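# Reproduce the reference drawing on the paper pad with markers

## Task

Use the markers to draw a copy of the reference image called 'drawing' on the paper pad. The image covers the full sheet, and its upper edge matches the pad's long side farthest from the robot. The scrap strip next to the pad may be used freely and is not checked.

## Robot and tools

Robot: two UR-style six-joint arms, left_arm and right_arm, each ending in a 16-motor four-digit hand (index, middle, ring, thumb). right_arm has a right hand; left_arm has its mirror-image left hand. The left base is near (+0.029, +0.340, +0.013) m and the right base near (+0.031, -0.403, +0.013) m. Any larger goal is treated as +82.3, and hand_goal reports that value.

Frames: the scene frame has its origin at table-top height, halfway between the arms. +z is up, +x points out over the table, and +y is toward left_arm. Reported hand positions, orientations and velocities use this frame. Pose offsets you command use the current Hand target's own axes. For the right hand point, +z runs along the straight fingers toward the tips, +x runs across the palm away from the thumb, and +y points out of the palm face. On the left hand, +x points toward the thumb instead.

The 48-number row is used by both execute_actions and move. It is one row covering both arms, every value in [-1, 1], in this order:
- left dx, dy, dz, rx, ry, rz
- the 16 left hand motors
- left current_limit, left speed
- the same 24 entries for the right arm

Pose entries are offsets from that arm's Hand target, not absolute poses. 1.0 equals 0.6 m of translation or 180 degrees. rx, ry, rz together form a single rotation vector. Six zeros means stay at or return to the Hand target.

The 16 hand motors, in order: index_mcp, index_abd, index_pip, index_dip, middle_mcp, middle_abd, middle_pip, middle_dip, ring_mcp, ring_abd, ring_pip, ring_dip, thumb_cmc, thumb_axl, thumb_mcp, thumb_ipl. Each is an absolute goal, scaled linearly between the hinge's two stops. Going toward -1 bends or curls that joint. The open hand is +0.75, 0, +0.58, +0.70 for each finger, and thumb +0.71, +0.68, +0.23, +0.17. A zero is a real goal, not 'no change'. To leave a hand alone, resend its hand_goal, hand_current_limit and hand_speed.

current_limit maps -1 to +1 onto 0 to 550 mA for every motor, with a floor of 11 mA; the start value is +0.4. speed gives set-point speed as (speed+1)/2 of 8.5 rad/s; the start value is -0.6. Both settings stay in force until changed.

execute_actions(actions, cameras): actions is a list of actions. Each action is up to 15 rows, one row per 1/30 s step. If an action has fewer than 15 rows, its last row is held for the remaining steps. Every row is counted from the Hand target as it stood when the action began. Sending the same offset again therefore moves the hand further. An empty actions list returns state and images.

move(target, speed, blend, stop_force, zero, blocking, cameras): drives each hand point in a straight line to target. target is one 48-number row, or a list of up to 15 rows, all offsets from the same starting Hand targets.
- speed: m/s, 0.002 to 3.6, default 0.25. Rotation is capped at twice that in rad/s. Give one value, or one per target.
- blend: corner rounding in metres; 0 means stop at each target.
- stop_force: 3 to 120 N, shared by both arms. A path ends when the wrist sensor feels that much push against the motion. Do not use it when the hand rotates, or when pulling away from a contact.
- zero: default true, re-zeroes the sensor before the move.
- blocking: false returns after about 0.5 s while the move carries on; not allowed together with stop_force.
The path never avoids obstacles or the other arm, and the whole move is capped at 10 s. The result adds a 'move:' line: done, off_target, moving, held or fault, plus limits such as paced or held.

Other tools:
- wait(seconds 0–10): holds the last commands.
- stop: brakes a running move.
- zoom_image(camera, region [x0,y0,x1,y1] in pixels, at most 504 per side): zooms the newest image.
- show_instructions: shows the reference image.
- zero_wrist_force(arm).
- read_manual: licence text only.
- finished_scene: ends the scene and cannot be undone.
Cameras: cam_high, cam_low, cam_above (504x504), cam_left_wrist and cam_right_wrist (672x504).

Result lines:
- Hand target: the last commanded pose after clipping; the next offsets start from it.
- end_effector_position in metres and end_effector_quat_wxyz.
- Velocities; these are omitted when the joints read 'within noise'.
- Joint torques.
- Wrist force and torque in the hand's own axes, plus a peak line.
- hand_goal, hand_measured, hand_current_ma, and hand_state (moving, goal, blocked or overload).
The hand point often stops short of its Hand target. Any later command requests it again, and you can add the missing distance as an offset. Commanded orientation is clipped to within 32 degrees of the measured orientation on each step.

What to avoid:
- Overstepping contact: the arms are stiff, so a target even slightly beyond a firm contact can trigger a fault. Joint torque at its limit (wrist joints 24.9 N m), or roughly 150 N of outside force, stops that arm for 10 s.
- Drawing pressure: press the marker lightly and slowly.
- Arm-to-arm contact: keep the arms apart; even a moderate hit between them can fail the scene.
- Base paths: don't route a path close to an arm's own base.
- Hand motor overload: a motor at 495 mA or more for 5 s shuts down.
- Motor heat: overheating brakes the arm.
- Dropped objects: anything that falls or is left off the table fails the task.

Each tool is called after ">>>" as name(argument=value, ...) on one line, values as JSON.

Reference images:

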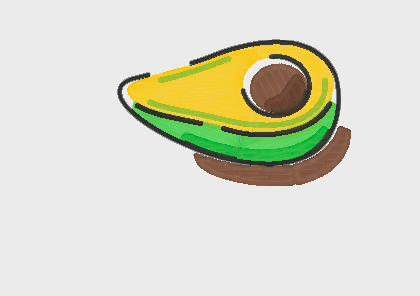

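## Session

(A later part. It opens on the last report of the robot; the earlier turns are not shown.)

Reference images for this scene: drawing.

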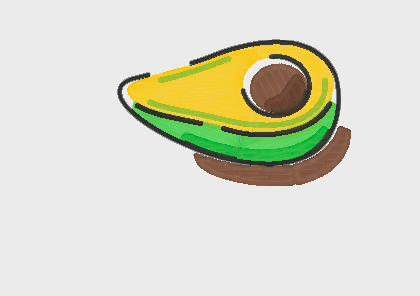

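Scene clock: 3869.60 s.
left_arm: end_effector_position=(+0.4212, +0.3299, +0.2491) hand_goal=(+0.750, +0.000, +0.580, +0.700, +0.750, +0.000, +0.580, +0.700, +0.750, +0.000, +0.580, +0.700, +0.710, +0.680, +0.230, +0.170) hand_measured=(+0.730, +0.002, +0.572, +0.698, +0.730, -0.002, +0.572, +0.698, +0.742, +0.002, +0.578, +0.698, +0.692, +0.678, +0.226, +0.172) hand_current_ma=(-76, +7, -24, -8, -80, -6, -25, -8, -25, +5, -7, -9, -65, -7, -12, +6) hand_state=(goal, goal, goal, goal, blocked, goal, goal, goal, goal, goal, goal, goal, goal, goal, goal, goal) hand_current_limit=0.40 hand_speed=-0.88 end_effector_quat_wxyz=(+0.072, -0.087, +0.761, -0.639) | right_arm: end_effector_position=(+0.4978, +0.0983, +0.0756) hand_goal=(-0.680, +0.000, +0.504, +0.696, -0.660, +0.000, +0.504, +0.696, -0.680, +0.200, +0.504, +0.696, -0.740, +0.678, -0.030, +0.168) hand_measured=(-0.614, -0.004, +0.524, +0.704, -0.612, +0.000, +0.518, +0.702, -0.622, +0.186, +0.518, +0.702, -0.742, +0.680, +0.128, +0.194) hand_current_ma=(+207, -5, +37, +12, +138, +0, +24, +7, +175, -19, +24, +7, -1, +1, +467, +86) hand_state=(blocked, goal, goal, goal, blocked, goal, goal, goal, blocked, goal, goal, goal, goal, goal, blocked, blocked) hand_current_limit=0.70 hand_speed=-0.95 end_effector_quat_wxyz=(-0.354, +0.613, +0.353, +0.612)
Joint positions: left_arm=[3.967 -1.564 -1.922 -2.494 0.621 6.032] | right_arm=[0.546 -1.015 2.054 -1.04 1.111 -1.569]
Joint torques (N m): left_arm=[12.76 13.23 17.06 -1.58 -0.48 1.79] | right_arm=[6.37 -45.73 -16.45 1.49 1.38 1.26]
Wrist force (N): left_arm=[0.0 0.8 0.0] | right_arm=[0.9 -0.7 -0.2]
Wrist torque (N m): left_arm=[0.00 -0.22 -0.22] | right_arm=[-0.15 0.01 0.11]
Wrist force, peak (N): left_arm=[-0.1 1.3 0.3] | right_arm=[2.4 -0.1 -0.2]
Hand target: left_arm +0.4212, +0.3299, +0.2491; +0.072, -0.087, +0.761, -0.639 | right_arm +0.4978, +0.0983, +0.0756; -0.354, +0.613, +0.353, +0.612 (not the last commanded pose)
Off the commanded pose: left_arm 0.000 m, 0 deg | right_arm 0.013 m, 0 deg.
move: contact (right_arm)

>>> move(target=[[0,0,0,0,0,0,0.75,0,0.58,0.70,0.75,0,0.58,0.70,0.75,0,0.58,0.70,0.71,0.68,0.23,0.17,0.4,-0.88,-0.0013,0,0,0,0,0,-0.68,0,0.504,0.696,-0.66,0,0.504,0.696,-0.68,0.2,0.504,0.696,-0.74,0.678,-0.03,0.168,0.7,-0.95],[0,0,0,0,0,0,0.75,0,0.58,0.70,0.75,0,0.58,0.70,0.75,0,0.58,0.70,0.71,0.68,0.23,0.17,0.4,-0.88,-0.0013,0.01457,-0.04095,0,0,0,-0.68,0,0.504,0.696,-0.66,0,0.504,0.696,-0.68,0.2,0.504,0.696,-0.74,0.678,-0.03,0.168,0.7,-0.95],[0,0,0,0,0,0,0.75,0,0.58,0.70,0.75,0,0.58,0.70,0.75,0,0.58,0.70,0.71,0.68,0.23,0.17,0.4,-0.88,0.01,0.01457,-0.04095,0,0,0,-0.68,0,0.504,0.696,-0.66,0,0.504,0.696,-0.68,0.2,0.504,0.696,-0.74,0.678,-0.03,0.168,0.7,-0.95],[0,0,0,0,0,0,0.75,0,0.58,0.70,0.75,0,0.58,0.70,0.75,0,0.58,0.70,0.71,0.68,0.23,0.17,0.4,-0.88,0.01,0.00278,-0.04483,0,0,0,-0.68,0,0.504,0.696,-0.66,0,0.504,0.696,-0.68,0.2,0.504,0.696,-0.74,0.678,-0.03,0.168,0.7,-0.95],[0,0,0,0,0,0,0.75,0,0.58,0.70,0.75,0,0.58,0.70,0.75,0,0.58,0.70,0.71,0.68,0.23,0.17,0.4,-0.88,-0.0013,0.00278,-0.04483,0,0,0,-0.68,0,0.504,0.696,-0.66,0,0.504,0.696,-0.68,0.2,0.504,0.696,-0.74,0.678,-0.03,0.168,0.7,-0.95],[0,0,0,0,0,0,0.75,0,0.58,0.70,0.75,0,0.58,0.70,0.75,0,0.58,0.70,0.71,0.68,0.23,0.17,0.4,-0.88,-0.0013,-0.01182,-0.00386,0,0,0,-0.68,0,0.504,0.696,-0.66,0,0.504,0.696,-0.68,0.2,0.504,0.696,-0.74,0.678,-0.03,0.168,0.7,-0.95],[0,0,0,0,0,0,0.75,0,0.58,0.70,0.75,0,0.58,0.70,0.75,0,0.58,0.70,0.71,0.68,0.23,0.17,0.4,-0.88,0.01,-0.01182,-0.00386,0,0,0,-0.68,0,0.504,0.696,-0.66,0,0.504,0.696,-0.68,0.2,0.504,0.696,-0.74,0.678,-0.03,0.168,0.7,-0.95]], speed=0.08)

>>> move(target=[0,0,0,0,0,0,0.75,0,0.58,0.70,0.75,0,0.58,0.70,0.75,0,0.58,0.70,0.71,0.68,0.23,0.17,0.4,-0.88,0.1,-0.1876,-0.1083,0,0,0,-0.68,0,0.504,0.696,-0.66,0,0.504,0.696,-0.68,0.2,0.504,0.696,-0.74,0.678,-0.03,0.168,0.7,-0.95], speed=0.2, cameras=["cam_above"])

Scene clock: 3895.30 s.
left_arm: end_effector_position=(+0.4212, +0.3299, +0.2491) hand_goal=(+0.750, +0.000, +0.580, +0.700, +0.750, +0.000, +0.580, +0.700, +0.750, +0.000, +0.580, +0.700, +0.710, +0.680, +0.230, +0.170) hand_measured=(+0.730, +0.002, +0.572, +0.698, +0.730, -0.002, +0.572, +0.698, +0.742, +0.002, +0.578, +0.698, +0.692, +0.678, +0.226, +0.172) hand_current_ma=(-76, +7, -24, -8, -80, -6, -25, -8, -25, +5, -7, -9, -65, -7, -12, +6) hand_state=(goal, goal, goal, goal, blocked, goal, goal, goal, goal, goal, goal, goal, goal, goal, goal, goal) hand_current_limit=0.40 hand_speed=-0.88 end_effector_quat_wxyz=(+0.072, -0.087, +0.761, -0.639) | right_arm: end_effector_position=(+0.4905, +0.0998, +0.0815) hand_goal=(-0.680, +0.000, +0.504, +0.696, -0.660, +0.000, +0.504, +0.696, -0.680, +0.200, +0.504, +0.696, -0.740, +0.678, -0.030, +0.168) hand_measured=(-0.626, +0.008, +0.534, +0.710, -0.616, +0.010, +0.518, +0.702, -0.630, +0.196, +0.522, +0.704, -0.738, +0.678, +0.126, +0.198) hand_current_ma=(+155, +10, +65, +23, +122, +12, +24, +7, +140, -4, +36, +13, +2, +1, +467, +97) hand_state=(blocked, goal, blocked, goal, blocked, goal, goal, goal, blocked, goal, goal, goal, goal, goal, blocked, blocked) hand_current_limit=0.70 hand_speed=-0.95 end_effector_quat_wxyz=(-0.354, +0.613, +0.353, +0.612)
Joint positions: left_arm=[3.967 -1.564 -1.922 -2.494 0.621 6.032] | right_arm=[0.559 -1.033 2.063 -1.031 1.123 -1.569]
Joint torques (N m): left_arm=[12.62 13.68 16.63 -1.47 -0.64 1.84] | right_arm=[7.28 -46.19 -18.65 1.18 1.36 -0.86]
Wrist force (N): left_arm=[-0.1 1.2 0.2] | right_arm=[-1.0 -0.5 -0.3]
Wrist torque (N m): left_arm=[0.03 -0.19 -0.23] | right_arm=[-0.10 0.15 0.23]
Wrist force, peak (N): left_arm=[0.2 1.5 0.3] | right_arm=[2.7 -1.1 0.4]
Hand target: left_arm +0.4212, +0.3299, +0.2491; +0.072, -0.087, +0.761, -0.639 | right_arm +0.4905, +0.0999, +0.0816; -0.354, +0.613, +0.353, +0.612
Off the commanded pose: left_arm 0.000 m, 0 deg | right_arm 0.000 m, 0 deg.
move: done

Scene clock: 3896.57 s.
left_arm: end_effector_position=(+0.4212, +0.3299, +0.2491) hand_goal=(+0.750, +0.000, +0.580, +0.700, +0.750, +0.000, +0.580, +0.700, +0.750, +0.000, +0.580, +0.700, +0.710, +0.680, +0.230, +0.170) hand_measured=(+0.730, +0.002, +0.572, +0.698, +0.730, -0.002, +0.572, +0.698, +0.742, +0.002, +0.578, +0.698, +0.692, +0.678, +0.226, +0.172) hand_current_ma=(-76, +7, -24, -8, -80, -6, -25, -8, -25, +5, -7, -9, -65, -7, -12, +6) hand_state=(goal, goal, goal, goal, blocked, goal, goal, goal, goal, goal, goal, goal, goal, goal, goal, goal) hand_current_limit=0.40 hand_speed=-0.88 end_effector_quat_wxyz=(+0.072, -0.087, +0.761, -0.639) | right_arm: end_effector_position=(+0.3606, +0.0998, +0.1417) hand_goal=(-0.680, +0.000, +0.504, +0.696, -0.660, +0.000, +0.504, +0.696, -0.680, +0.200, +0.504, +0.696, -0.740, +0.678, -0.030, +0.168) hand_measured=(-0.626, +0.008, +0.534, +0.710, -0.616, +0.010, +0.518, +0.702, -0.630, +0.196, +0.522, +0.704, -0.738, +0.678, +0.126, +0.198) hand_current_ma=(+155, +10, +65, +23, +122, +13, +24, +7, +140, -3, +36, +13, +2, +1, +467, +97) hand_state=(blocked, goal, blocked, goal, blocked, goal, goal, goal, blocked, goal, goal, goal, goal, goal, blocked, blocked) hand_current_limit=0.70 hand_speed=-0.95 end_effector_quat_wxyz=(-0.354, +0.613, +0.353, +0.612)
Joint positions: left_arm=[3.967 -1.564 -1.922 -2.494 0.621 6.032] | right_arm=[0.779 -1.282 2.23 -0.948 1.344 -1.569]
Joint torques (N m): left_arm=[12.2 13.65 16.74 -1.5 -0.61 1.76] | right_arm=[7.52 -37.28 -5.45 1.16 1.32 -0.71]
Wrist force (N): left_arm=[0.2 1.0 0.5] | right_arm=[-0.8 0.1 -0.3]
Wrist torque (N m): left_arm=[-0.02 -0.23 -0.21] | right_arm=[-0.02 0.10 0.26]
Wrist force, peak (N): left_arm=[0.2 1.3 0.3] | right_arm=[-1.7 1.3 0.5]
Hand target: left_arm +0.4212, +0.3299, +0.2491; +0.072, -0.087, +0.761, -0.639 | right_arm +0.3606, +0.0998, +0.1417; -0.354, +0.613, +0.353, +0.612
Off the commanded pose: left_arm 0.000 m, 0 deg | right_arm 0.000 m, 0 deg.
move: done
Images, in order (width x height): cam_above 504x504.

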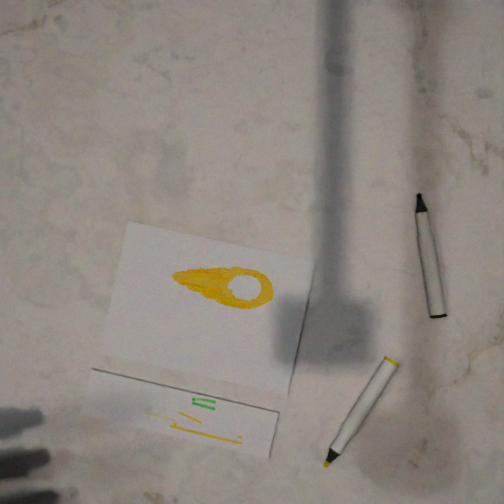

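>>> zoom_image(camera="cam_above", region=[154, 364, 254, 464])

Scaled by 5.040 from the camera's 504x504 image, which has a finer 720x720 frame.

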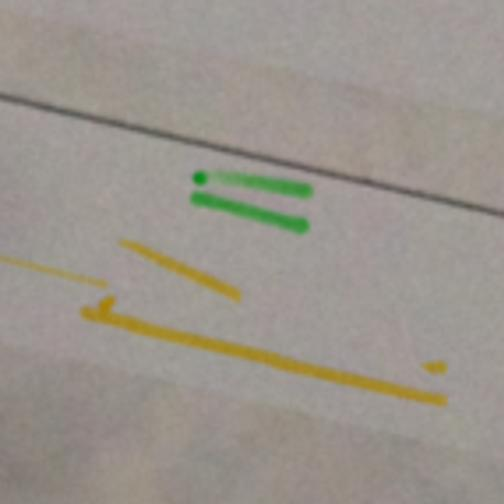

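>>> move(target=[[0,0,0,0,0,0,0.75,0,0.58,0.70,0.75,0,0.58,0.70,0.75,0,0.58,0.70,0.71,0.68,0.23,0.17,0.4,-0.88,-0.1,0.21444,0.05763,0,0,0,-0.68,0,0.504,0.696,-0.66,0,0.504,0.696,-0.68,0.2,0.504,0.696,-0.74,0.678,-0.03,0.168,0.7,-0.95],[0,0,0,0,0,0,0.75,0,0.58,0.70,0.75,0,0.58,0.70,0.75,0,0.58,0.70,0.71,0.68,0.23,0.17,0.4,-0.88,-0.112,0.21444,0.05763,0,0,0,-0.68,0,0.504,0.696,-0.66,0,0.504,0.696,-0.68,0.2,0.504,0.696,-0.74,0.678,-0.03,0.168,0.7,-0.95],[0,0,0,0,0,0,0.75,0,0.58,0.70,0.75,0,0.58,0.70,0.75,0,0.58,0.70,0.71,0.68,0.23,0.17,0.4,-0.88,-0.112,0.23194,0.00848,0,0,0,-0.68,0,0.504,0.696,-0.66,0,0.504,0.696,-0.68,0.2,0.504,0.696,-0.74,0.678,-0.03,0.168,0.7,-0.95],[0,0,0,0,0,0,0.75,0,0.58,0.70,0.75,0,0.58,0.70,0.75,0,0.58,0.70,0.71,0.68,0.23,0.17,0.4,-0.88,-0.1,0.23194,0.00848,0,0,0,-0.68,0,0.504,0.696,-0.66,0,0.504,0.696,-0.68,0.2,0.504,0.696,-0.74,0.678,-0.03,0.168,0.7,-0.95],[0,0,0,0,0,0,0.75,0,0.58,0.70,0.75,0,0.58,0.70,0.75,0,0.58,0.70,0.71,0.68,0.23,0.17,0.4,-0.88,-0.1,0.22254,0.00536,0,0,0,-0.68,0,0.504,0.696,-0.66,0,0.504,0.696,-0.68,0.2,0.504,0.696,-0.74,0.678,-0.03,0.168,0.7,-0.95],[0,0,0,0,0,0,0.75,0,0.58,0.70,0.75,0,0.58,0.70,0.75,0,0.58,0.70,0.71,0.68,0.23,0.17,0.4,-0.88,-0.112,0.22254,0.00536,0,0,0,-0.68,0,0.504,0.696,-0.66,0,0.504,0.696,-0.68,0.2,0.504,0.696,-0.74,0.678,-0.03,0.168,0.7,-0.95],[0,0,0,0,0,0,0.75,0,0.58,0.70,0.75,0,0.58,0.70,0.75,0,0.58,0.70,0.71,0.68,0.23,0.17,0.4,-0.88,-0.112,0.20502,0.05452,0,0,0,-0.68,0,0.504,0.696,-0.66,0,0.504,0.696,-0.68,0.2,0.504,0.696,-0.74,0.678,-0.03,0.168,0.7,-0.95],[0,0,0,0,0,0,0.75,0,0.58,0.70,0.75,0,0.58,0.70,0.75,0,0.58,0.70,0.71,0.68,0.23,0.17,0.4,-0.88,-0.1,0.20502,0.05452,0,0,0,-0.68,0,0.504,0.696,-0.66,0,0.504,0.696,-0.68,0.2,0.504,0.696,-0.74,0.678,-0.03,0.168,0.7,-0.95],[0,0,0,0,0,0,0.75,0,0.58,0.70,0.75,0,0.58,0.70,0.75,0,0.58,0.70,0.71,0.68,0.23,0.17,0.4,-0.88,-0.1,0.1956,0.05142,0,0,0,-0.68,0,0.504,0.696,-0.66,0,0.504,0.696,-0.68,0.2,0.504,0.696,-0.74,0.678,-0.03,0.168,0.7,-0.95],[0,0,0,0,0,0,0.75,0,0.58,0.70,0.75,0,0.58,0.70,0.75,0,0.58,0.70,0.71,0.68,0.23,0.17,0.4,-0.88,-0.112,0.1956,0.05142,0,0,0,-0.68,0,0.504,0.696,-0.66,0,0.504,0.696,-0.68,0.2,0.504,0.696,-0.74,0.678,-0.03,0.168,0.7,-0.95],[0,0,0,0,0,0,0.75,0,0.58,0.70,0.75,0,0.58,0.70,0.75,0,0.58,0.70,0.71,0.68,0.23,0.17,0.4,-0.88,-0.112,0.21315,0.00224,0,0,0,-0.68,0,0.504,0.696,-0.66,0,0.504,0.696,-0.68,0.2,0.504,0.696,-0.74,0.678,-0.03,0.168,0.7,-0.95],[0,0,0,0,0,0,0.75,0,0.58,0.70,0.75,0,0.58,0.70,0.75,0,0.58,0.70,0.71,0.68,0.23,0.17,0.4,-0.88,-0.1,0.21315,0.00224,0,0,0,-0.68,0,0.504,0.696,-0.66,0,0.504,0.696,-0.68,0.2,0.504,0.696,-0.74,0.678,-0.03,0.168,0.7,-0.95],[0,0,0,0,0,0,0.75,0,0.58,0.70,0.75,0,0.58,0.70,0.75,0,0.58,0.70,0.71,0.68,0.23,0.17,0.4,-0.88,0,0.02555,-0.10606,0,0,0,-0.68,0,0.504,0.696,-0.66,0,0.504,0.696,-0.68,0.2,0.504,0.696,-0.74,0.678,-0.03,0.168,0.7,-0.95]], speed=0.12, cameras=["cam_above"])

>>> zoom_image(camera="cam_above", region=[184, 384, 264, 464])

Scene clock: 3999.30 s.
left_arm: end_effector_position=(+0.4212, +0.3299, +0.2491) hand_goal=(+0.750, +0.000, +0.580, +0.700, +0.750, +0.000, +0.580, +0.700, +0.750, +0.000, +0.580, +0.700, +0.710, +0.680, +0.230, +0.170) hand_measured=(+0.730, +0.002, +0.572, +0.698, +0.730, -0.002, +0.572, +0.698, +0.742, +0.002, +0.578, +0.698, +0.692, +0.678, +0.226, +0.172) hand_current_ma=(-76, +7, -24, -8, -80, -6, -25, -8, -25, +5, -7, -9, -65, -7, -12, +6) hand_state=(goal, goal, goal, goal, blocked, goal, goal, goal, goal, goal, goal, goal, goal, goal, goal, goal) hand_current_limit=0.40 hand_speed=-0.88 end_effector_quat_wxyz=(+0.072, -0.087, +0.761, -0.639) | right_arm: end_effector_position=(+0.3421, +0.0371, +0.1416) hand_goal=(-0.680, +0.000, +0.504, +0.696, -0.660, +0.000, +0.504, +0.696, -0.680, +0.200, +0.504, +0.696, -0.740, +0.678, -0.030, +0.168) hand_measured=(-0.678, +0.002, +0.506, +0.698, -0.608, +0.000, +0.540, +0.714, -0.648, +0.190, +0.522, +0.704, -0.694, +0.682, +0.054, +0.198) hand_current_ma=(+2, +2, +3, +3, +152, +1, +83, +33, +80, -12, +32, +12, +124, +5, +366, +97) hand_state=(goal, goal, goal, goal, blocked, goal, blocked, goal, blocked, goal, goal, goal, blocked, goal, blocked, blocked) hand_current_limit=0.70 hand_speed=-0.95 end_effector_quat_wxyz=(-0.354, +0.613, +0.353, +0.612)
Joint positions: left_arm=[3.967 -1.564 -1.922 -2.494 0.621 6.032] | right_arm=[0.677 -1.41 2.413 -1.004 1.241 -1.569]
Joint torques (N m): left_arm=[13.19 13.27 16.81 -1.45 -0.61 1.75] | right_arm=[7.41 -31.37 -4.56 1.1 1.74 -0.77]
Wrist force (N): left_arm=[0.1 0.9 0.1] | right_arm=[-0.9 -0.2 -0.4]
Wrist torque (N m): left_arm=[0.00 -0.22 -0.21] | right_arm=[-0.06 0.12 0.26]
Wrist force, peak (N): left_arm=[0.1 1.4 0.4] | right_arm=[2.5 -0.6 0.5]
Hand target: left_arm +0.4212, +0.3299, +0.2491; +0.072, -0.087, +0.761, -0.639 | right_arm +0.3420, +0.0371, +0.1417; -0.354, +0.613, +0.353, +0.612
Off the commanded pose: left_arm 0.000 m, 0 deg | right_arm 0.000 m, 0 deg.
move: done
Images, in order (width x height): cam_above 504x504.

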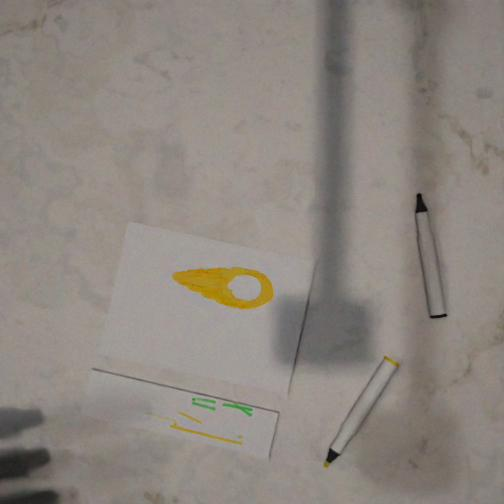

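Scaled by 6.300 from the camera's 504x504 image, which has a finer 720x720 frame.

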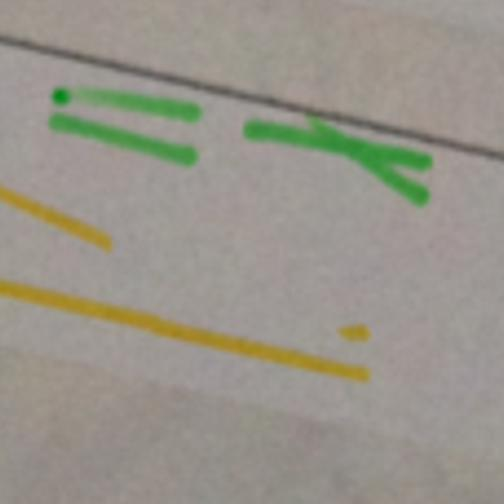

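>>> execute_actions(actions=[], cameras=["cam_high","cam_low","cam_right_wrist"])

>>> zoom_image(camera="cam_low", region=[100, 200, 400, 504])

>>> zoom_image(camera="cam_high", region=[260, 180, 400, 320])

Scene clock: 4007.97 s.
left_arm: end_effector_position=(+0.4212, +0.3299, +0.2491) hand_goal=(+0.750, +0.000, +0.580, +0.700, +0.750, +0.000, +0.580, +0.700, +0.750, +0.000, +0.580, +0.700, +0.710, +0.680, +0.230, +0.170) hand_measured=(+0.730, +0.002, +0.572, +0.698, +0.730, -0.002, +0.572, +0.698, +0.742, +0.002, +0.578, +0.698, +0.692, +0.678, +0.226, +0.172) hand_current_ma=(-76, +7, -24, -8, -80, -6, -25, -8, -25, +5, -7, -9, -65, -7, -12, +6) hand_state=(goal, goal, goal, goal, blocked, goal, goal, goal, goal, goal, goal, goal, goal, goal, goal, goal) hand_current_limit=0.40 hand_speed=-0.88 end_effector_quat_wxyz=(+0.072, -0.087, +0.761, -0.639) | right_arm: end_effector_position=(+0.3420, +0.0371, +0.1417) hand_goal=(-0.680, +0.000, +0.504, +0.696, -0.660, +0.000, +0.504, +0.696, -0.680, +0.200, +0.504, +0.696, -0.740, +0.678, -0.030, +0.168) hand_measured=(-0.678, +0.002, +0.506, +0.698, -0.608, +0.000, +0.540, +0.714, -0.648, +0.190, +0.522, +0.704, -0.694, +0.682, +0.054, +0.198) hand_current_ma=(+2, +2, +3, +3, +152, +1, +83, +33, +80, -12, +32, +12, +124, +5, +366, +97) hand_state=(goal, goal, goal, goal, blocked, goal, blocked, goal, blocked, goal, goal, goal, blocked, goal, blocked, blocked) hand_current_limit=0.70 hand_speed=-0.95 end_effector_quat_wxyz=(-0.354, +0.613, +0.353, +0.612)
Joint positions: left_arm=[3.967 -1.564 -1.922 -2.494 0.621 6.032] | right_arm=[0.677 -1.41 2.413 -1.003 1.241 -1.569]
Joint velocities: within noise
Joint torques (N m): left_arm=[12.37 13.11 16.47 -1.47 -0.66 1.75] | right_arm=[7.19 -31.2 -4.6 1.09 1.47 -0.89]
Motor temperatures (°C): left_arm=[30 32 30 36 38 39] | right_arm=[31 33 29 34 39 37]
Wrist force (N): left_arm=[0.1 1.1 0.3] | right_arm=[-1.0 -0.3 -0.3]
Wrist torque (N m): left_arm=[0.00 -0.22 -0.22] | right_arm=[-0.08 0.13 0.25]
Wrist force, peak (N): left_arm=[0.1 1.4 0.3] | right_arm=[-1.2 -0.5 -0.5]
Hand target: left_arm +0.4212, +0.3299, +0.2491; +0.072, -0.087, +0.761, -0.639 | right_arm +0.3420, +0.0371, +0.1417; -0.354, +0.613, +0.353, +0.612
Off the commanded pose: left_arm 0.000 m, 0 deg | right_arm 0.000 m, 0 deg.
Images, in order (width x height): cam_high 504x504, cam_low 504x504, cam_right_wrist 672x504.

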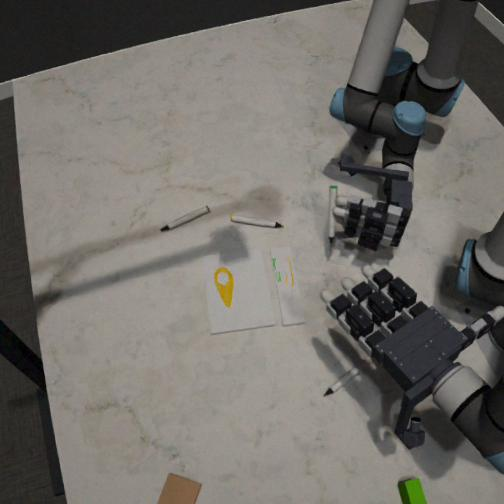

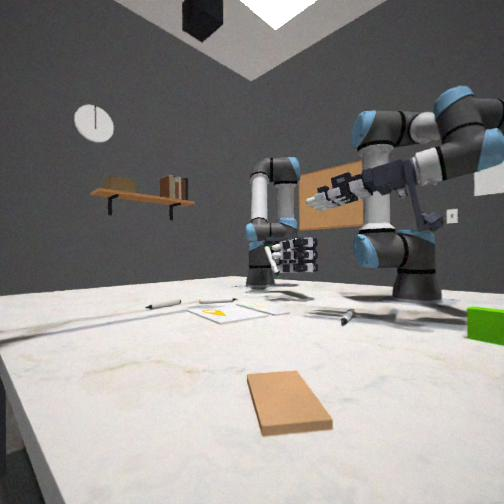

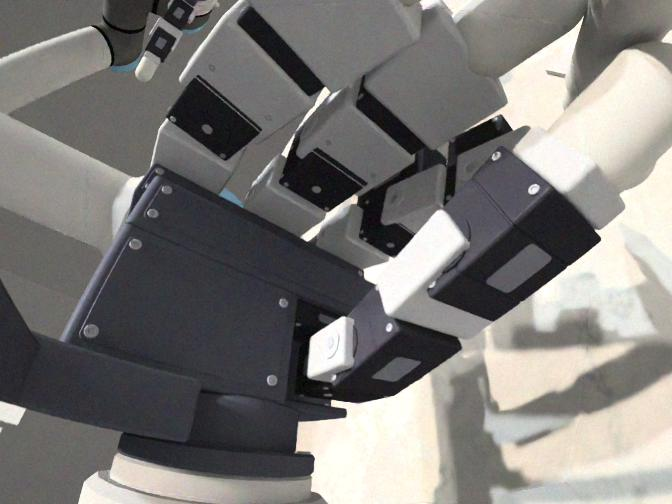

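Scaled by 1.658 from the camera's 504x504 image, which has a finer 720x720 frame.

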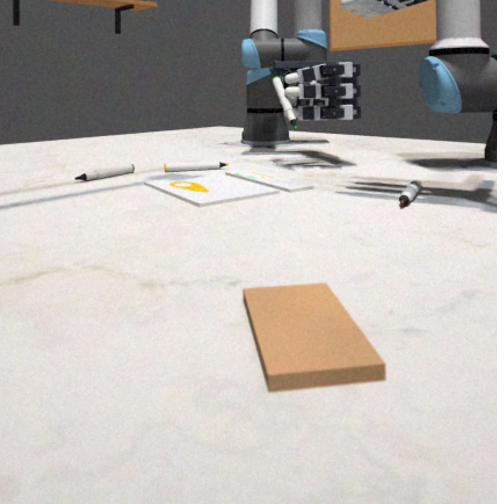

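Scaled by 3.600 from the camera's 504x504 image, which has a finer 720x720 frame.

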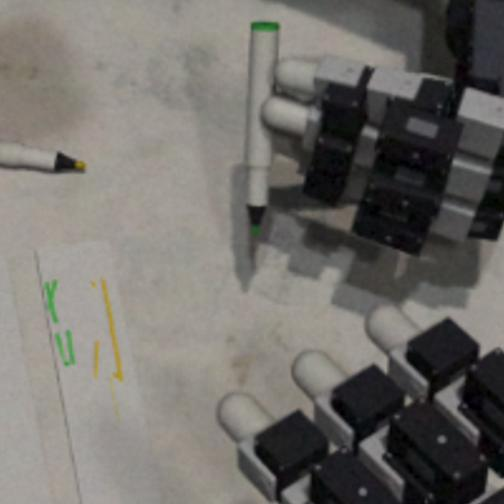

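>>> move(target=[0,0,0,0,0,0,0.75,0,0.58,0.70,0.75,0,0.58,0.70,0.75,0,0.58,0.70,0.71,0.68,0.23,0.17,0.4,-0.88,0.0972,0.5008,-0.1708,-0.1111,0,0,-0.68,0,0.504,0.696,-0.66,0,0.504,0.696,-0.68,0.2,0.504,0.696,-0.74,0.678,-0.03,0.168,0.7,-0.95], speed=0.2, cameras=["cam_above"])

>>> move(target=[0,0,0,0,0,0,0.75,0,0.58,0.70,0.75,0,0.58,0.70,0.75,0,0.58,0.70,0.71,0.68,0.23,0.17,0.4,-0.88,0,0,0,0,0,0.5,-0.68,0,0.504,0.696,-0.66,0,0.504,0.696,-0.68,0.2,0.504,0.696,-0.74,0.678,-0.03,0.168,0.7,-0.95], speed=0.3, cameras=["cam_above","cam_high","cam_low","cam_right_wrist"])

Scene clock: 4060.70 s.
left_arm: end_effector_position=(+0.4212, +0.3299, +0.2491) hand_goal=(+0.750, +0.000, +0.580, +0.700, +0.750, +0.000, +0.580, +0.700, +0.750, +0.000, +0.580, +0.700, +0.710, +0.680, +0.230, +0.170) hand_measured=(+0.730, +0.002, +0.572, +0.698, +0.730, -0.002, +0.572, +0.698, +0.742, +0.002, +0.578, +0.698, +0.692, +0.678, +0.226, +0.172) hand_current_ma=(-76, +7, -24, -8, -80, -6, -25, -8, -25, +5, -7, -9, -65, -7, -12, +6) hand_state=(goal, goal, goal, goal, blocked, goal, goal, goal, goal, goal, goal, goal, goal, goal, goal, goal) hand_current_limit=0.40 hand_speed=-0.88 end_effector_quat_wxyz=(+0.072, -0.087, +0.761, -0.639) | right_arm: end_effector_position=(+0.5509, -0.2020, +0.1995) hand_goal=(-0.680, +0.000, +0.504, +0.696, -0.660, +0.000, +0.504, +0.696, -0.680, +0.200, +0.504, +0.696, -0.740, +0.678, -0.030, +0.168) hand_measured=(-0.678, +0.002, +0.506, +0.698, -0.608, +0.000, +0.540, +0.714, -0.648, +0.190, +0.522, +0.704, -0.694, +0.682, +0.054, +0.198) hand_current_ma=(+2, +2, +3, +3, +152, +1, +83, +33, +80, -12, +32, +12, +124, +5, +366, +97) hand_state=(goal, goal, goal, goal, blocked, goal, blocked, goal, blocked, goal, goal, goal, blocked, goal, blocked, blocked) hand_current_limit=0.70 hand_speed=-0.95 end_effector_quat_wxyz=(-0.242, +0.665, +0.241, +0.664)
Joint positions: left_arm=[3.967 -1.564 -1.922 -2.494 0.621 6.032] | right_arm=[-0.091 -1.555 2.343 -0.788 0.822 -1.569]
Joint torques (N m): left_arm=[12.96 13.72 16.26 -1.44 -0.65 1.56] | right_arm=[-4.9 -4.47 -23.46 1.27 -1.72 -1.57]
Wrist force (N): left_arm=[0.1 1.2 0.4] | right_arm=[-0.6 -0.2 -0.5]
Wrist torque (N m): left_arm=[0.01 -0.21 -0.22] | right_arm=[-0.06 0.09 0.26]
Wrist force, peak (N): left_arm=[0.0 1.4 0.4] | right_arm=[-1.5 -1.4 -0.5]
Hand target: left_arm +0.4212, +0.3299, +0.2491; +0.072, -0.087, +0.761, -0.639 | right_arm +0.5510, -0.2021, +0.1995; -0.242, +0.665, +0.241, +0.664
Off the commanded pose: left_arm 0.000 m, 0 deg | right_arm 0.000 m, 0 deg.
move: done
Images, in order (width x height): cam_above 504x504.

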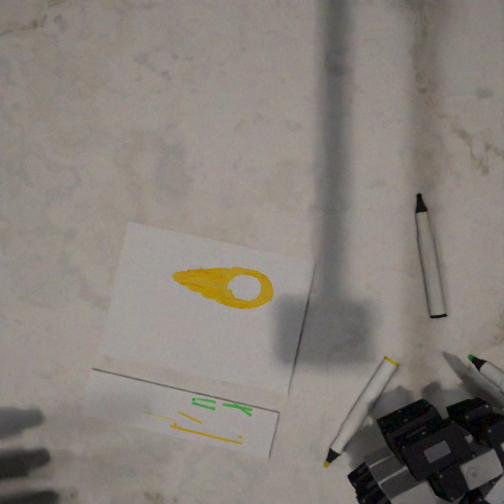

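Scene clock: 4063.97 s.
left_arm: end_effector_position=(+0.4212, +0.3299, +0.2491) hand_goal=(+0.750, +0.000, +0.580, +0.700, +0.750, +0.000, +0.580, +0.700, +0.750, +0.000, +0.580, +0.700, +0.710, +0.680, +0.230, +0.170) hand_measured=(+0.730, +0.002, +0.572, +0.698, +0.730, -0.002, +0.572, +0.698, +0.742, +0.002, +0.578, +0.698, +0.692, +0.678, +0.226, +0.172) hand_current_ma=(-76, +7, -24, -8, -80, -6, -25, -8, -25, +5, -7, -9, -65, -7, -12, +6) hand_state=(goal, goal, goal, goal, blocked, goal, goal, goal, goal, goal, goal, goal, goal, goal, goal, goal) hand_current_limit=0.40 hand_speed=-0.88 end_effector_quat_wxyz=(+0.072, -0.087, +0.761, -0.639) | right_arm: end_effector_position=(+0.5510, -0.2021, +0.1996) hand_goal=(-0.680, +0.000, +0.504, +0.696, -0.660, +0.000, +0.504, +0.696, -0.680, +0.200, +0.504, +0.696, -0.740, +0.678, -0.030, +0.168) hand_measured=(-0.678, +0.002, +0.506, +0.698, -0.608, -0.002, +0.540, +0.714, -0.650, +0.188, +0.522, +0.704, -0.694, +0.682, +0.052, +0.198) hand_current_ma=(+2, +2, +3, +3, +152, -1, +83, +33, +76, -17, +32, +12, +124, +5, +365, +97) hand_state=(goal, goal, goal, goal, blocked, goal, blocked, goal, blocked, goal, goal, goal, blocked, goal, blocked, blocked) hand_current_limit=0.70 hand_speed=-0.95 end_effector_quat_wxyz=(+0.641, -0.641, +0.299, -0.299)
Joint positions: left_arm=[3.967 -1.564 -1.922 -2.494 0.621 6.032] | right_arm=[-0.319 -1.553 2.136 -0.583 0.595 0.001]
Joint torques (N m): left_arm=[11.94 13.3 16.96 -1.5 -0.55 1.67] | right_arm=[-5.28 -6.42 -10.08 -2.93 -1.63 2.23]
Wrist force (N): left_arm=[0.0 1.1 0.2] | right_arm=[1.6 1.8 -1.5]
Wrist torque (N m): left_arm=[0.01 -0.21 -0.23] | right_arm=[0.24 -0.06 0.07]
Wrist force, peak (N): left_arm=[0.0 1.5 0.2] | right_arm=[1.5 2.0 -1.7]
Hand target: left_arm +0.4212, +0.3299, +0.2491; +0.072, -0.087, +0.761, -0.639 | right_arm +0.5510, -0.2021, +0.1995; +0.641, -0.641, +0.299, -0.298
Off the commanded pose: left_arm 0.000 m, 0 deg | right_arm 0.000 m, 0 deg.
move: done
Images, in order (width x height): cam_high 504x504, cam_low 504x504, cam_above 504x504, cam_right_wrist 672x504.

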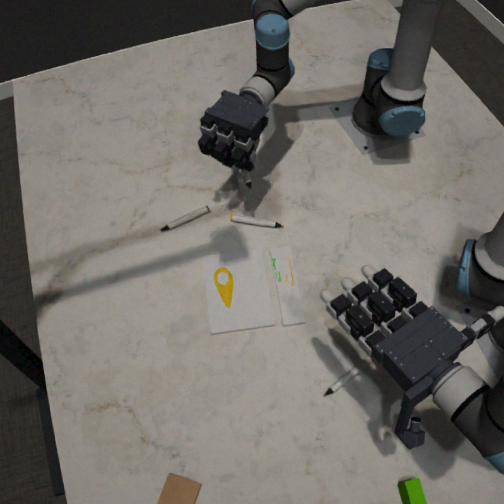

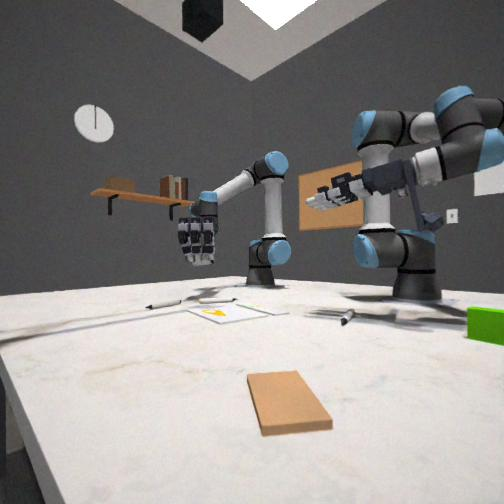

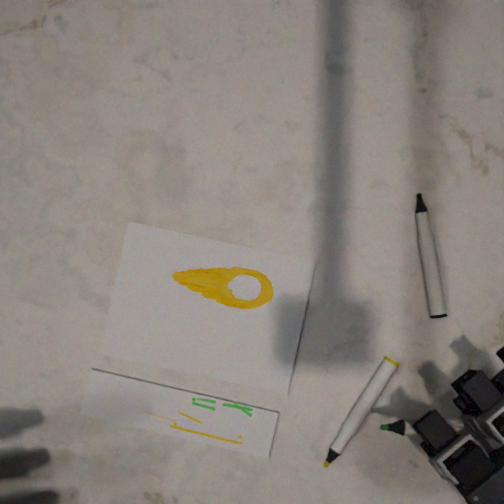

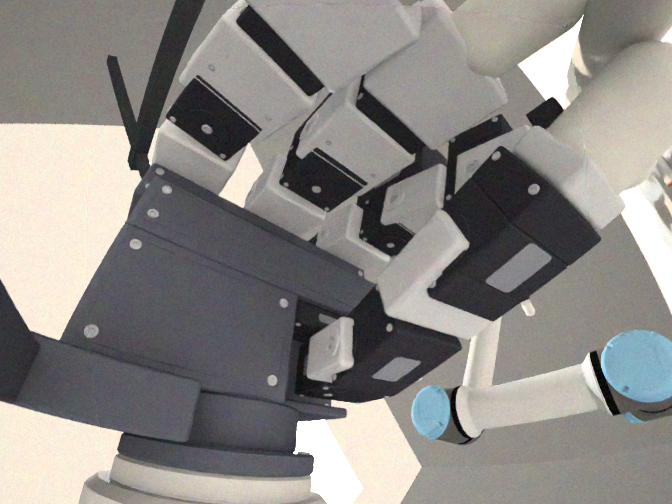

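>>> zoom_image(camera="cam_low", region=[140, 180, 260, 320])

>>> zoom_image(camera="cam_high", region=[180, 80, 300, 240])

Scaled by 3.600 from the camera's 504x504 image, which has a finer 720x720 frame.

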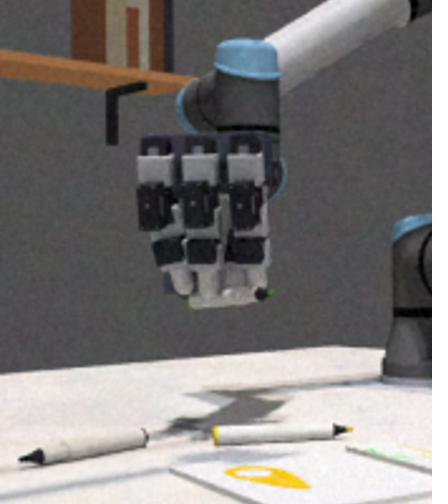

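Scaled by 3.150 from the camera's 504x504 image, which has a finer 720x720 frame.

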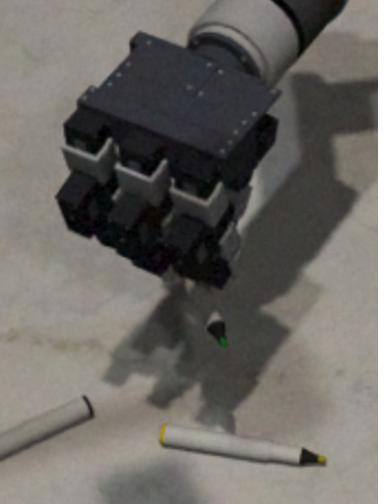

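>>> move(target=[0,0,0,0,0,0,0.75,0,0.58,0.70,0.75,0,0.58,0.70,0.75,0,0.58,0.70,0.71,0.68,0.23,0.17,0.4,-0.88,0,0,0,-0.0556,0,0,-0.68,0,0.504,0.696,-0.66,0,0.504,0.696,-0.68,0.2,0.504,0.696,-0.74,0.678,-0.03,0.168,0.7,-0.95], speed=0.2)

>>> move(target=[0,0,0,0,0,0,0.75,0,0.58,0.70,0.75,0,0.58,0.70,0.75,0,0.58,0.70,0.71,0.68,0.23,0.17,0.4,-0.88,0,0.1881,0.0332,0,0,0,-0.68,0,0.504,0.696,-0.66,0,0.504,0.696,-0.68,0.2,0.504,0.696,-0.74,0.678,-0.03,0.168,0.7,-0.95], speed=0.12, cameras=["cam_above","cam_high","cam_low"])

>>> zoom_image(camera="cam_low", region=[140, 220, 260, 340])

Scene clock: 4083.43 s.
left_arm: end_effector_position=(+0.4212, +0.3299, +0.2491) hand_goal=(+0.750, +0.000, +0.580, +0.700, +0.750, +0.000, +0.580, +0.700, +0.750, +0.000, +0.580, +0.700, +0.710, +0.680, +0.230, +0.170) hand_measured=(+0.730, +0.002, +0.572, +0.698, +0.730, -0.002, +0.572, +0.698, +0.742, +0.002, +0.578, +0.698, +0.692, +0.678, +0.226, +0.172) hand_current_ma=(-76, +7, -24, -8, -80, -6, -25, -8, -25, +5, -7, -9, -65, -7, -12, +6) hand_state=(goal, goal, goal, goal, blocked, goal, goal, goal, goal, goal, goal, goal, goal, goal, goal, goal) hand_current_limit=0.40 hand_speed=-0.88 end_effector_quat_wxyz=(+0.072, -0.087, +0.761, -0.639) | right_arm: end_effector_position=(+0.5510, -0.2021, +0.1995) hand_goal=(-0.680, +0.000, +0.504, +0.696, -0.660, +0.000, +0.504, +0.696, -0.680, +0.200, +0.504, +0.696, -0.740, +0.678, -0.030, +0.168) hand_measured=(-0.678, +0.002, +0.506, +0.698, -0.608, -0.002, +0.540, +0.714, -0.650, +0.188, +0.522, +0.704, -0.694, +0.682, +0.052, +0.198) hand_current_ma=(+2, +2, +3, +3, +154, -1, +83, +33, +75, -17, +32, +12, +124, +5, +362, +97) hand_state=(goal, goal, goal, goal, blocked, goal, blocked, goal, blocked, goal, goal, goal, blocked, goal, blocked, blocked) hand_current_limit=0.70 hand_speed=-0.95 end_effector_quat_wxyz=(-0.583, +0.694, -0.324, +0.271)
Joint positions: left_arm=[3.967 -1.564 -1.922 -2.494 0.621 6.032] | right_arm=[-0.275 -1.496 1.974 -0.19 0.658 -0.229]
Joint torques (N m): left_arm=[11.84 13.68 16.2 -1.31 -0.63 1.6] | right_arm=[6.56 -9.99 -23.43 2.19 1.05 -1.28]
Wrist force (N): left_arm=[0.1 1.0 0.1] | right_arm=[1.5 1.7 -1.2]
Wrist torque (N m): left_arm=[0.02 -0.22 -0.21] | right_arm=[0.23 -0.06 0.17]
Wrist force, peak (N): left_arm=[0.0 1.4 0.1] | right_arm=[1.5 1.9 -2.0]
Hand target: left_arm +0.4212, +0.3299, +0.2491; +0.072, -0.087, +0.761, -0.639 | right_arm +0.5510, -0.2021, +0.1995; -0.583, +0.694, -0.324, +0.271
Off the commanded pose: left_arm 0.000 m, 0 deg | right_arm 0.000 m, 0 deg.
move: done

Scene clock: 4084.93 s.
left_arm: end_effector_position=(+0.4212, +0.3299, +0.2491) hand_goal=(+0.750, +0.000, +0.580, +0.700, +0.750, +0.000, +0.580, +0.700, +0.750, +0.000, +0.580, +0.700, +0.710, +0.680, +0.230, +0.170) hand_measured=(+0.730, +0.002, +0.572, +0.698, +0.730, -0.002, +0.572, +0.698, +0.742, +0.002, +0.578, +0.698, +0.692, +0.678, +0.226, +0.172) hand_current_ma=(-76, +7, -24, -8, -80, -6, -25, -8, -25, +5, -7, -9, -65, -7, -12, +6) hand_state=(goal, goal, goal, goal, blocked, goal, goal, goal, goal, goal, goal, goal, goal, goal, goal, goal) hand_current_limit=0.40 hand_speed=-0.88 end_effector_quat_wxyz=(+0.072, -0.087, +0.761, -0.639) | right_arm: end_effector_position=(+0.5509, -0.2019, +0.0850) hand_goal=(-0.680, +0.000, +0.504, +0.696, -0.660, +0.000, +0.504, +0.696, -0.680, +0.200, +0.504, +0.696, -0.740, +0.678, -0.030, +0.168) hand_measured=(-0.678, +0.002, +0.506, +0.698, -0.606, -0.002, +0.540, +0.714, -0.650, +0.186, +0.522, +0.704, -0.694, +0.682, +0.052, +0.198) hand_current_ma=(+2, +2, +3, +3, +156, -2, +83, +33, +75, -19, +32, +12, +124, +5, +356, +97) hand_state=(goal, goal, goal, goal, blocked, goal, blocked, goal, blocked, goal, goal, goal, blocked, goal, blocked, blocked) hand_current_limit=0.70 hand_speed=-0.95 end_effector_quat_wxyz=(-0.583, +0.694, -0.324, +0.271)
Joint positions: left_arm=[3.967 -1.564 -1.922 -2.494 0.621 6.032] | right_arm=[-0.275 -1.315 2.118 -0.515 0.658 -0.229]
Joint torques (N m): left_arm=[12.26 13.46 16.02 -1.3 -0.68 1.6] | right_arm=[7.04 -13.06 -6.32 -2.22 1.2 1.86]
Wrist force (N): left_arm=[0.3 1.1 0.4] | right_arm=[1.3 1.8 -1.2]
Wrist torque (N m): left_arm=[0.01 -0.24 -0.20] | right_arm=[0.25 0.00 0.02]
Wrist force, peak (N): left_arm=[-0.1 1.4 0.2] | right_arm=[1.2 3.0 -0.9]
Hand target: left_arm +0.4212, +0.3299, +0.2491; +0.072, -0.087, +0.761, -0.639 | right_arm +0.5509, -0.2019, +0.0849; -0.583, +0.694, -0.324, +0.271
Off the commanded pose: left_arm 0.000 m, 0 deg | right_arm 0.000 m, 0 deg.
move: done
Images, in order (width x height): cam_high 504x504, cam_low 504x504, cam_above 504x504.

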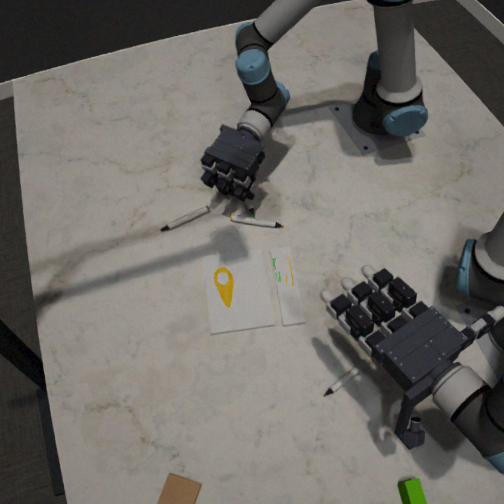

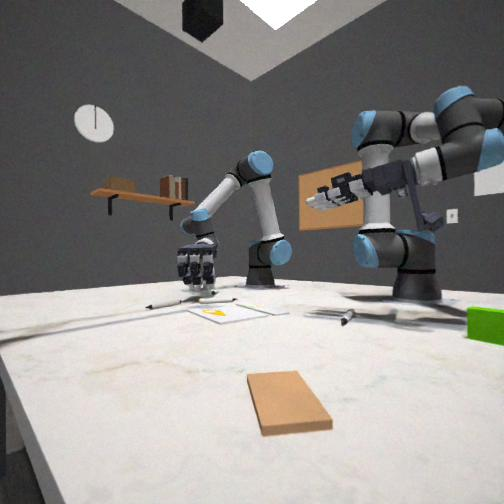

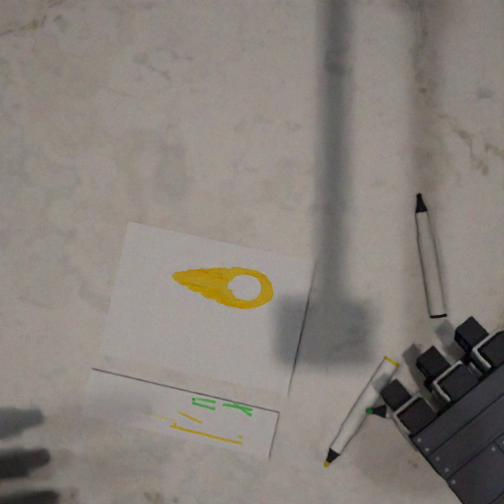

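Scaled by 4.200 from the camera's 504x504 image, which has a finer 720x720 frame.

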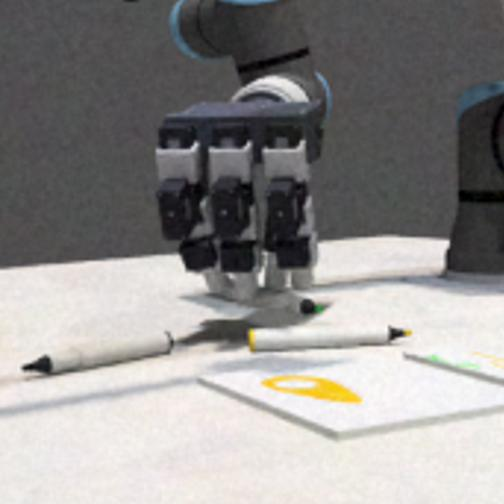

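>>> move(target=[0,0,0,0,0,0,0.75,0,0.58,0.70,0.75,0,0.58,0.70,0.75,0,0.58,0.70,0.71,0.68,0.23,0.17,0.4,-0.88,0.0488,0.0147,-0.0832,0,0,0,-0.68,0,0.504,0.696,-0.66,0,0.504,0.696,-0.68,0.2,0.504,0.696,-0.74,0.678,-0.03,0.168,0.7,-0.95], speed=0.1, cameras=["cam_above","cam_low"])

>>> zoom_image(camera="cam_low", region=[140, 220, 260, 340])

Scene clock: 4098.00 s.
left_arm: end_effector_position=(+0.4212, +0.3299, +0.2491) hand_goal=(+0.750, +0.000, +0.580, +0.700, +0.750, +0.000, +0.580, +0.700, +0.750, +0.000, +0.580, +0.700, +0.710, +0.680, +0.230, +0.170) hand_measured=(+0.730, +0.002, +0.572, +0.698, +0.730, -0.002, +0.572, +0.698, +0.742, +0.002, +0.578, +0.698, +0.692, +0.678, +0.226, +0.172) hand_current_ma=(-76, +7, -24, -8, -80, -6, -25, -8, -25, +5, -7, -9, -65, -7, -12, +6) hand_state=(goal, goal, goal, goal, blocked, goal, goal, goal, goal, goal, goal, goal, goal, goal, goal, goal) hand_current_limit=0.40 hand_speed=-0.88 end_effector_quat_wxyz=(+0.072, -0.087, +0.761, -0.639) | right_arm: end_effector_position=(+0.5308, -0.2569, +0.0849) hand_goal=(-0.680, +0.000, +0.504, +0.696, -0.660, +0.000, +0.504, +0.696, -0.680, +0.200, +0.504, +0.696, -0.740, +0.678, -0.030, +0.168) hand_measured=(-0.678, +0.002, +0.506, +0.698, -0.606, -0.002, +0.540, +0.714, -0.650, +0.186, +0.522, +0.704, -0.694, +0.682, +0.052, +0.198) hand_current_ma=(+2, +2, +3, +3, +157, -3, +83, +33, +75, -19, +32, +12, +124, +5, +355, +97) hand_state=(goal, goal, goal, goal, blocked, goal, blocked, goal, blocked, goal, goal, goal, blocked, goal, blocked, blocked) hand_current_limit=0.70 hand_speed=-0.95 end_effector_quat_wxyz=(-0.583, +0.694, -0.324, +0.271)
Joint positions: left_arm=[3.967 -1.564 -1.922 -2.494 0.621 6.032] | right_arm=[-0.448 -1.341 2.165 -0.449 0.495 -0.332]
Joint torques (N m): left_arm=[12.35 13.72 15.92 -1.52 -0.81 1.56] | right_arm=[-5.75 -24.98 -15.89 2.82 -2.15 -1.1]
Wrist force (N): left_arm=[0.1 1.2 0.2] | right_arm=[1.0 1.8 -1.2]
Wrist torque (N m): left_arm=[0.02 -0.21 -0.22] | right_arm=[0.24 0.03 0.14]
Wrist force, peak (N): left_arm=[0.1 1.3 0.6] | right_arm=[2.0 2.1 -1.6]
Hand target: left_arm +0.4212, +0.3299, +0.2491; +0.072, -0.087, +0.761, -0.639 | right_arm +0.5308, -0.2569, +0.0849; -0.583, +0.694, -0.324, +0.271
Off the commanded pose: left_arm 0.000 m, 0 deg | right_arm 0.000 m, 0 deg.
move: done
Images, in order (width x height): cam_low 504x504, cam_above 504x504.

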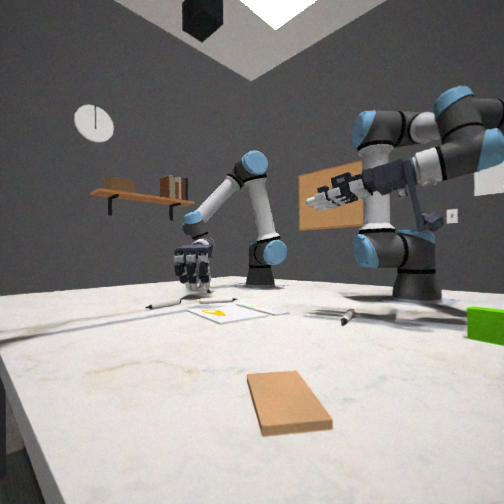

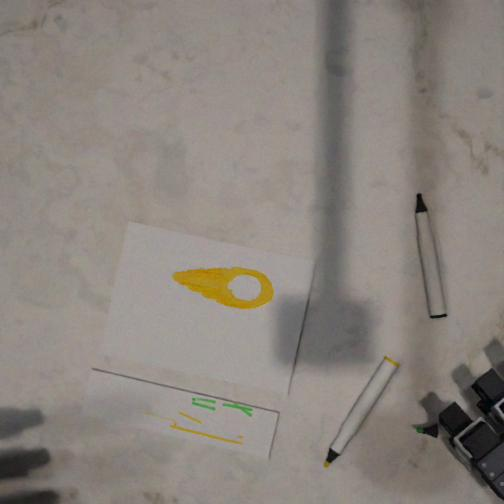

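Scaled by 4.200 from the camera's 504x504 image, which has a finer 720x720 frame.

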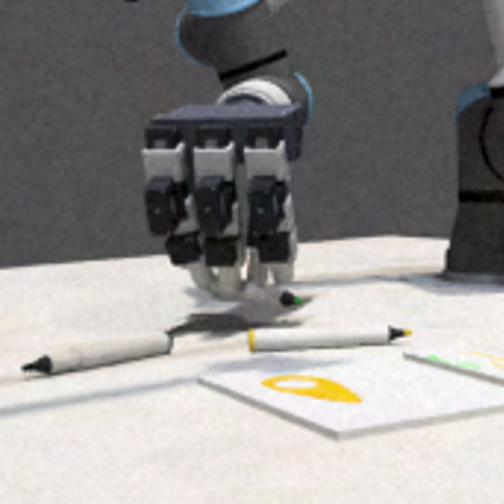

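Now lower slowly until contact.

>>> move(target=[0,0,0,0,0,0,0.75,0,0.58,0.70,0.75,0,0.58,0.70,0.75,0,0.58,0.70,0.71,0.68,0.23,0.17,0.4,-0.88,0,0.0542,0.00955,0,0,0,-0.68,0,0.504,0.696,-0.66,0,0.504,0.696,-0.68,0.2,0.504,0.696,-0.74,0.678,-0.03,0.168,0.7,-0.95], speed=0.008, stop_force=3, cameras=["cam_above","cam_low"])

>>> zoom_image(camera="cam_low", region=[140, 220, 260, 340])

Scene clock: 4106.70 s.
left_arm: end_effector_position=(+0.4212, +0.3299, +0.2491) hand_goal=(+0.750, +0.000, +0.580, +0.700, +0.750, +0.000, +0.580, +0.700, +0.750, +0.000, +0.580, +0.700, +0.710, +0.680, +0.230, +0.170) hand_measured=(+0.730, +0.002, +0.572, +0.698, +0.730, -0.002, +0.572, +0.698, +0.742, +0.002, +0.578, +0.698, +0.692, +0.678, +0.226, +0.172) hand_current_ma=(-76, +7, -24, -8, -80, -6, -25, -8, -25, +5, -7, -9, -65, -7, -12, +6) hand_state=(goal, goal, goal, goal, blocked, goal, goal, goal, goal, goal, goal, goal, goal, goal, goal, goal) hand_current_limit=0.40 hand_speed=-0.88 end_effector_quat_wxyz=(+0.072, -0.087, +0.761, -0.639) | right_arm: end_effector_position=(+0.5308, -0.2569, +0.0574) hand_goal=(-0.680, +0.000, +0.504, +0.696, -0.660, +0.000, +0.504, +0.696, -0.680, +0.200, +0.504, +0.696, -0.740, +0.678, -0.030, +0.168) hand_measured=(-0.678, +0.002, +0.506, +0.698, -0.606, -0.004, +0.540, +0.714, -0.650, +0.186, +0.520, +0.704, -0.694, +0.682, +0.052, +0.198) hand_current_ma=(+2, +2, +3, +3, +157, -3, +83, +33, +75, -19, +31, +12, +124, +5, +355, +97) hand_state=(goal, goal, goal, goal, blocked, goal, blocked, goal, blocked, goal, goal, goal, blocked, goal, blocked, blocked) hand_current_limit=0.70 hand_speed=-0.95 end_effector_quat_wxyz=(-0.583, +0.694, -0.324, +0.271)
Joint positions: left_arm=[3.967 -1.564 -1.922 -2.494 0.621 6.032] | right_arm=[-0.448 -1.281 2.188 -0.532 0.495 -0.332]
Joint torques (N m): left_arm=[12.57 13.11 16.34 -1.36 -0.74 1.49] | right_arm=[5.13 -36.04 -18.17 2.89 0.57 -0.09]
Wrist force (N): left_arm=[0.0 1.0 0.2] | right_arm=[0.7 -1.0 -1.5]
Wrist torque (N m): left_arm=[0.01 -0.21 -0.22] | right_arm=[0.07 0.03 0.14]
Wrist force, peak (N): left_arm=[0.1 1.5 0.3] | right_arm=[0.5 -6.8 -1.8]
Hand target: left_arm +0.4212, +0.3299, +0.2491; +0.072, -0.087, +0.761, -0.639 | right_arm +0.5308, -0.2569, +0.0574; -0.583, +0.694, -0.324, +0.271 (not the last commanded pose)
Off the commanded pose: left_arm 0.000 m, 0 deg | right_arm 0.006 m, 0 deg.
move: contact (right_arm)
Images, in order (width x height): cam_low 504x504, cam_above 504x504.

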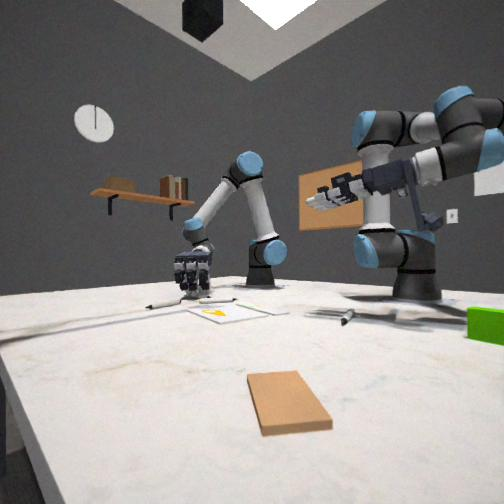

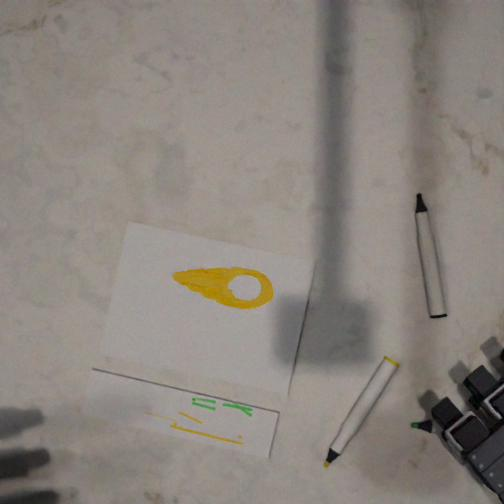

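Scaled by 4.200 from the camera's 504x504 image, which has a finer 720x720 frame.

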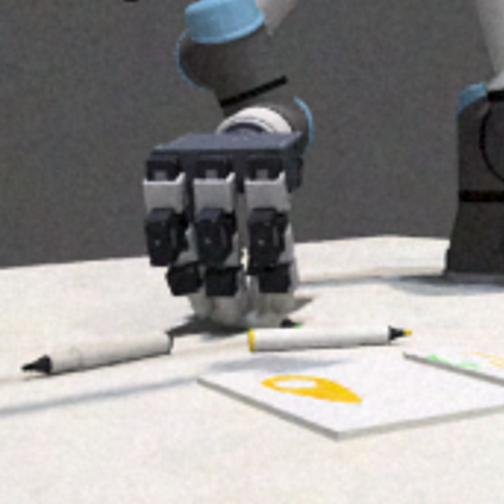

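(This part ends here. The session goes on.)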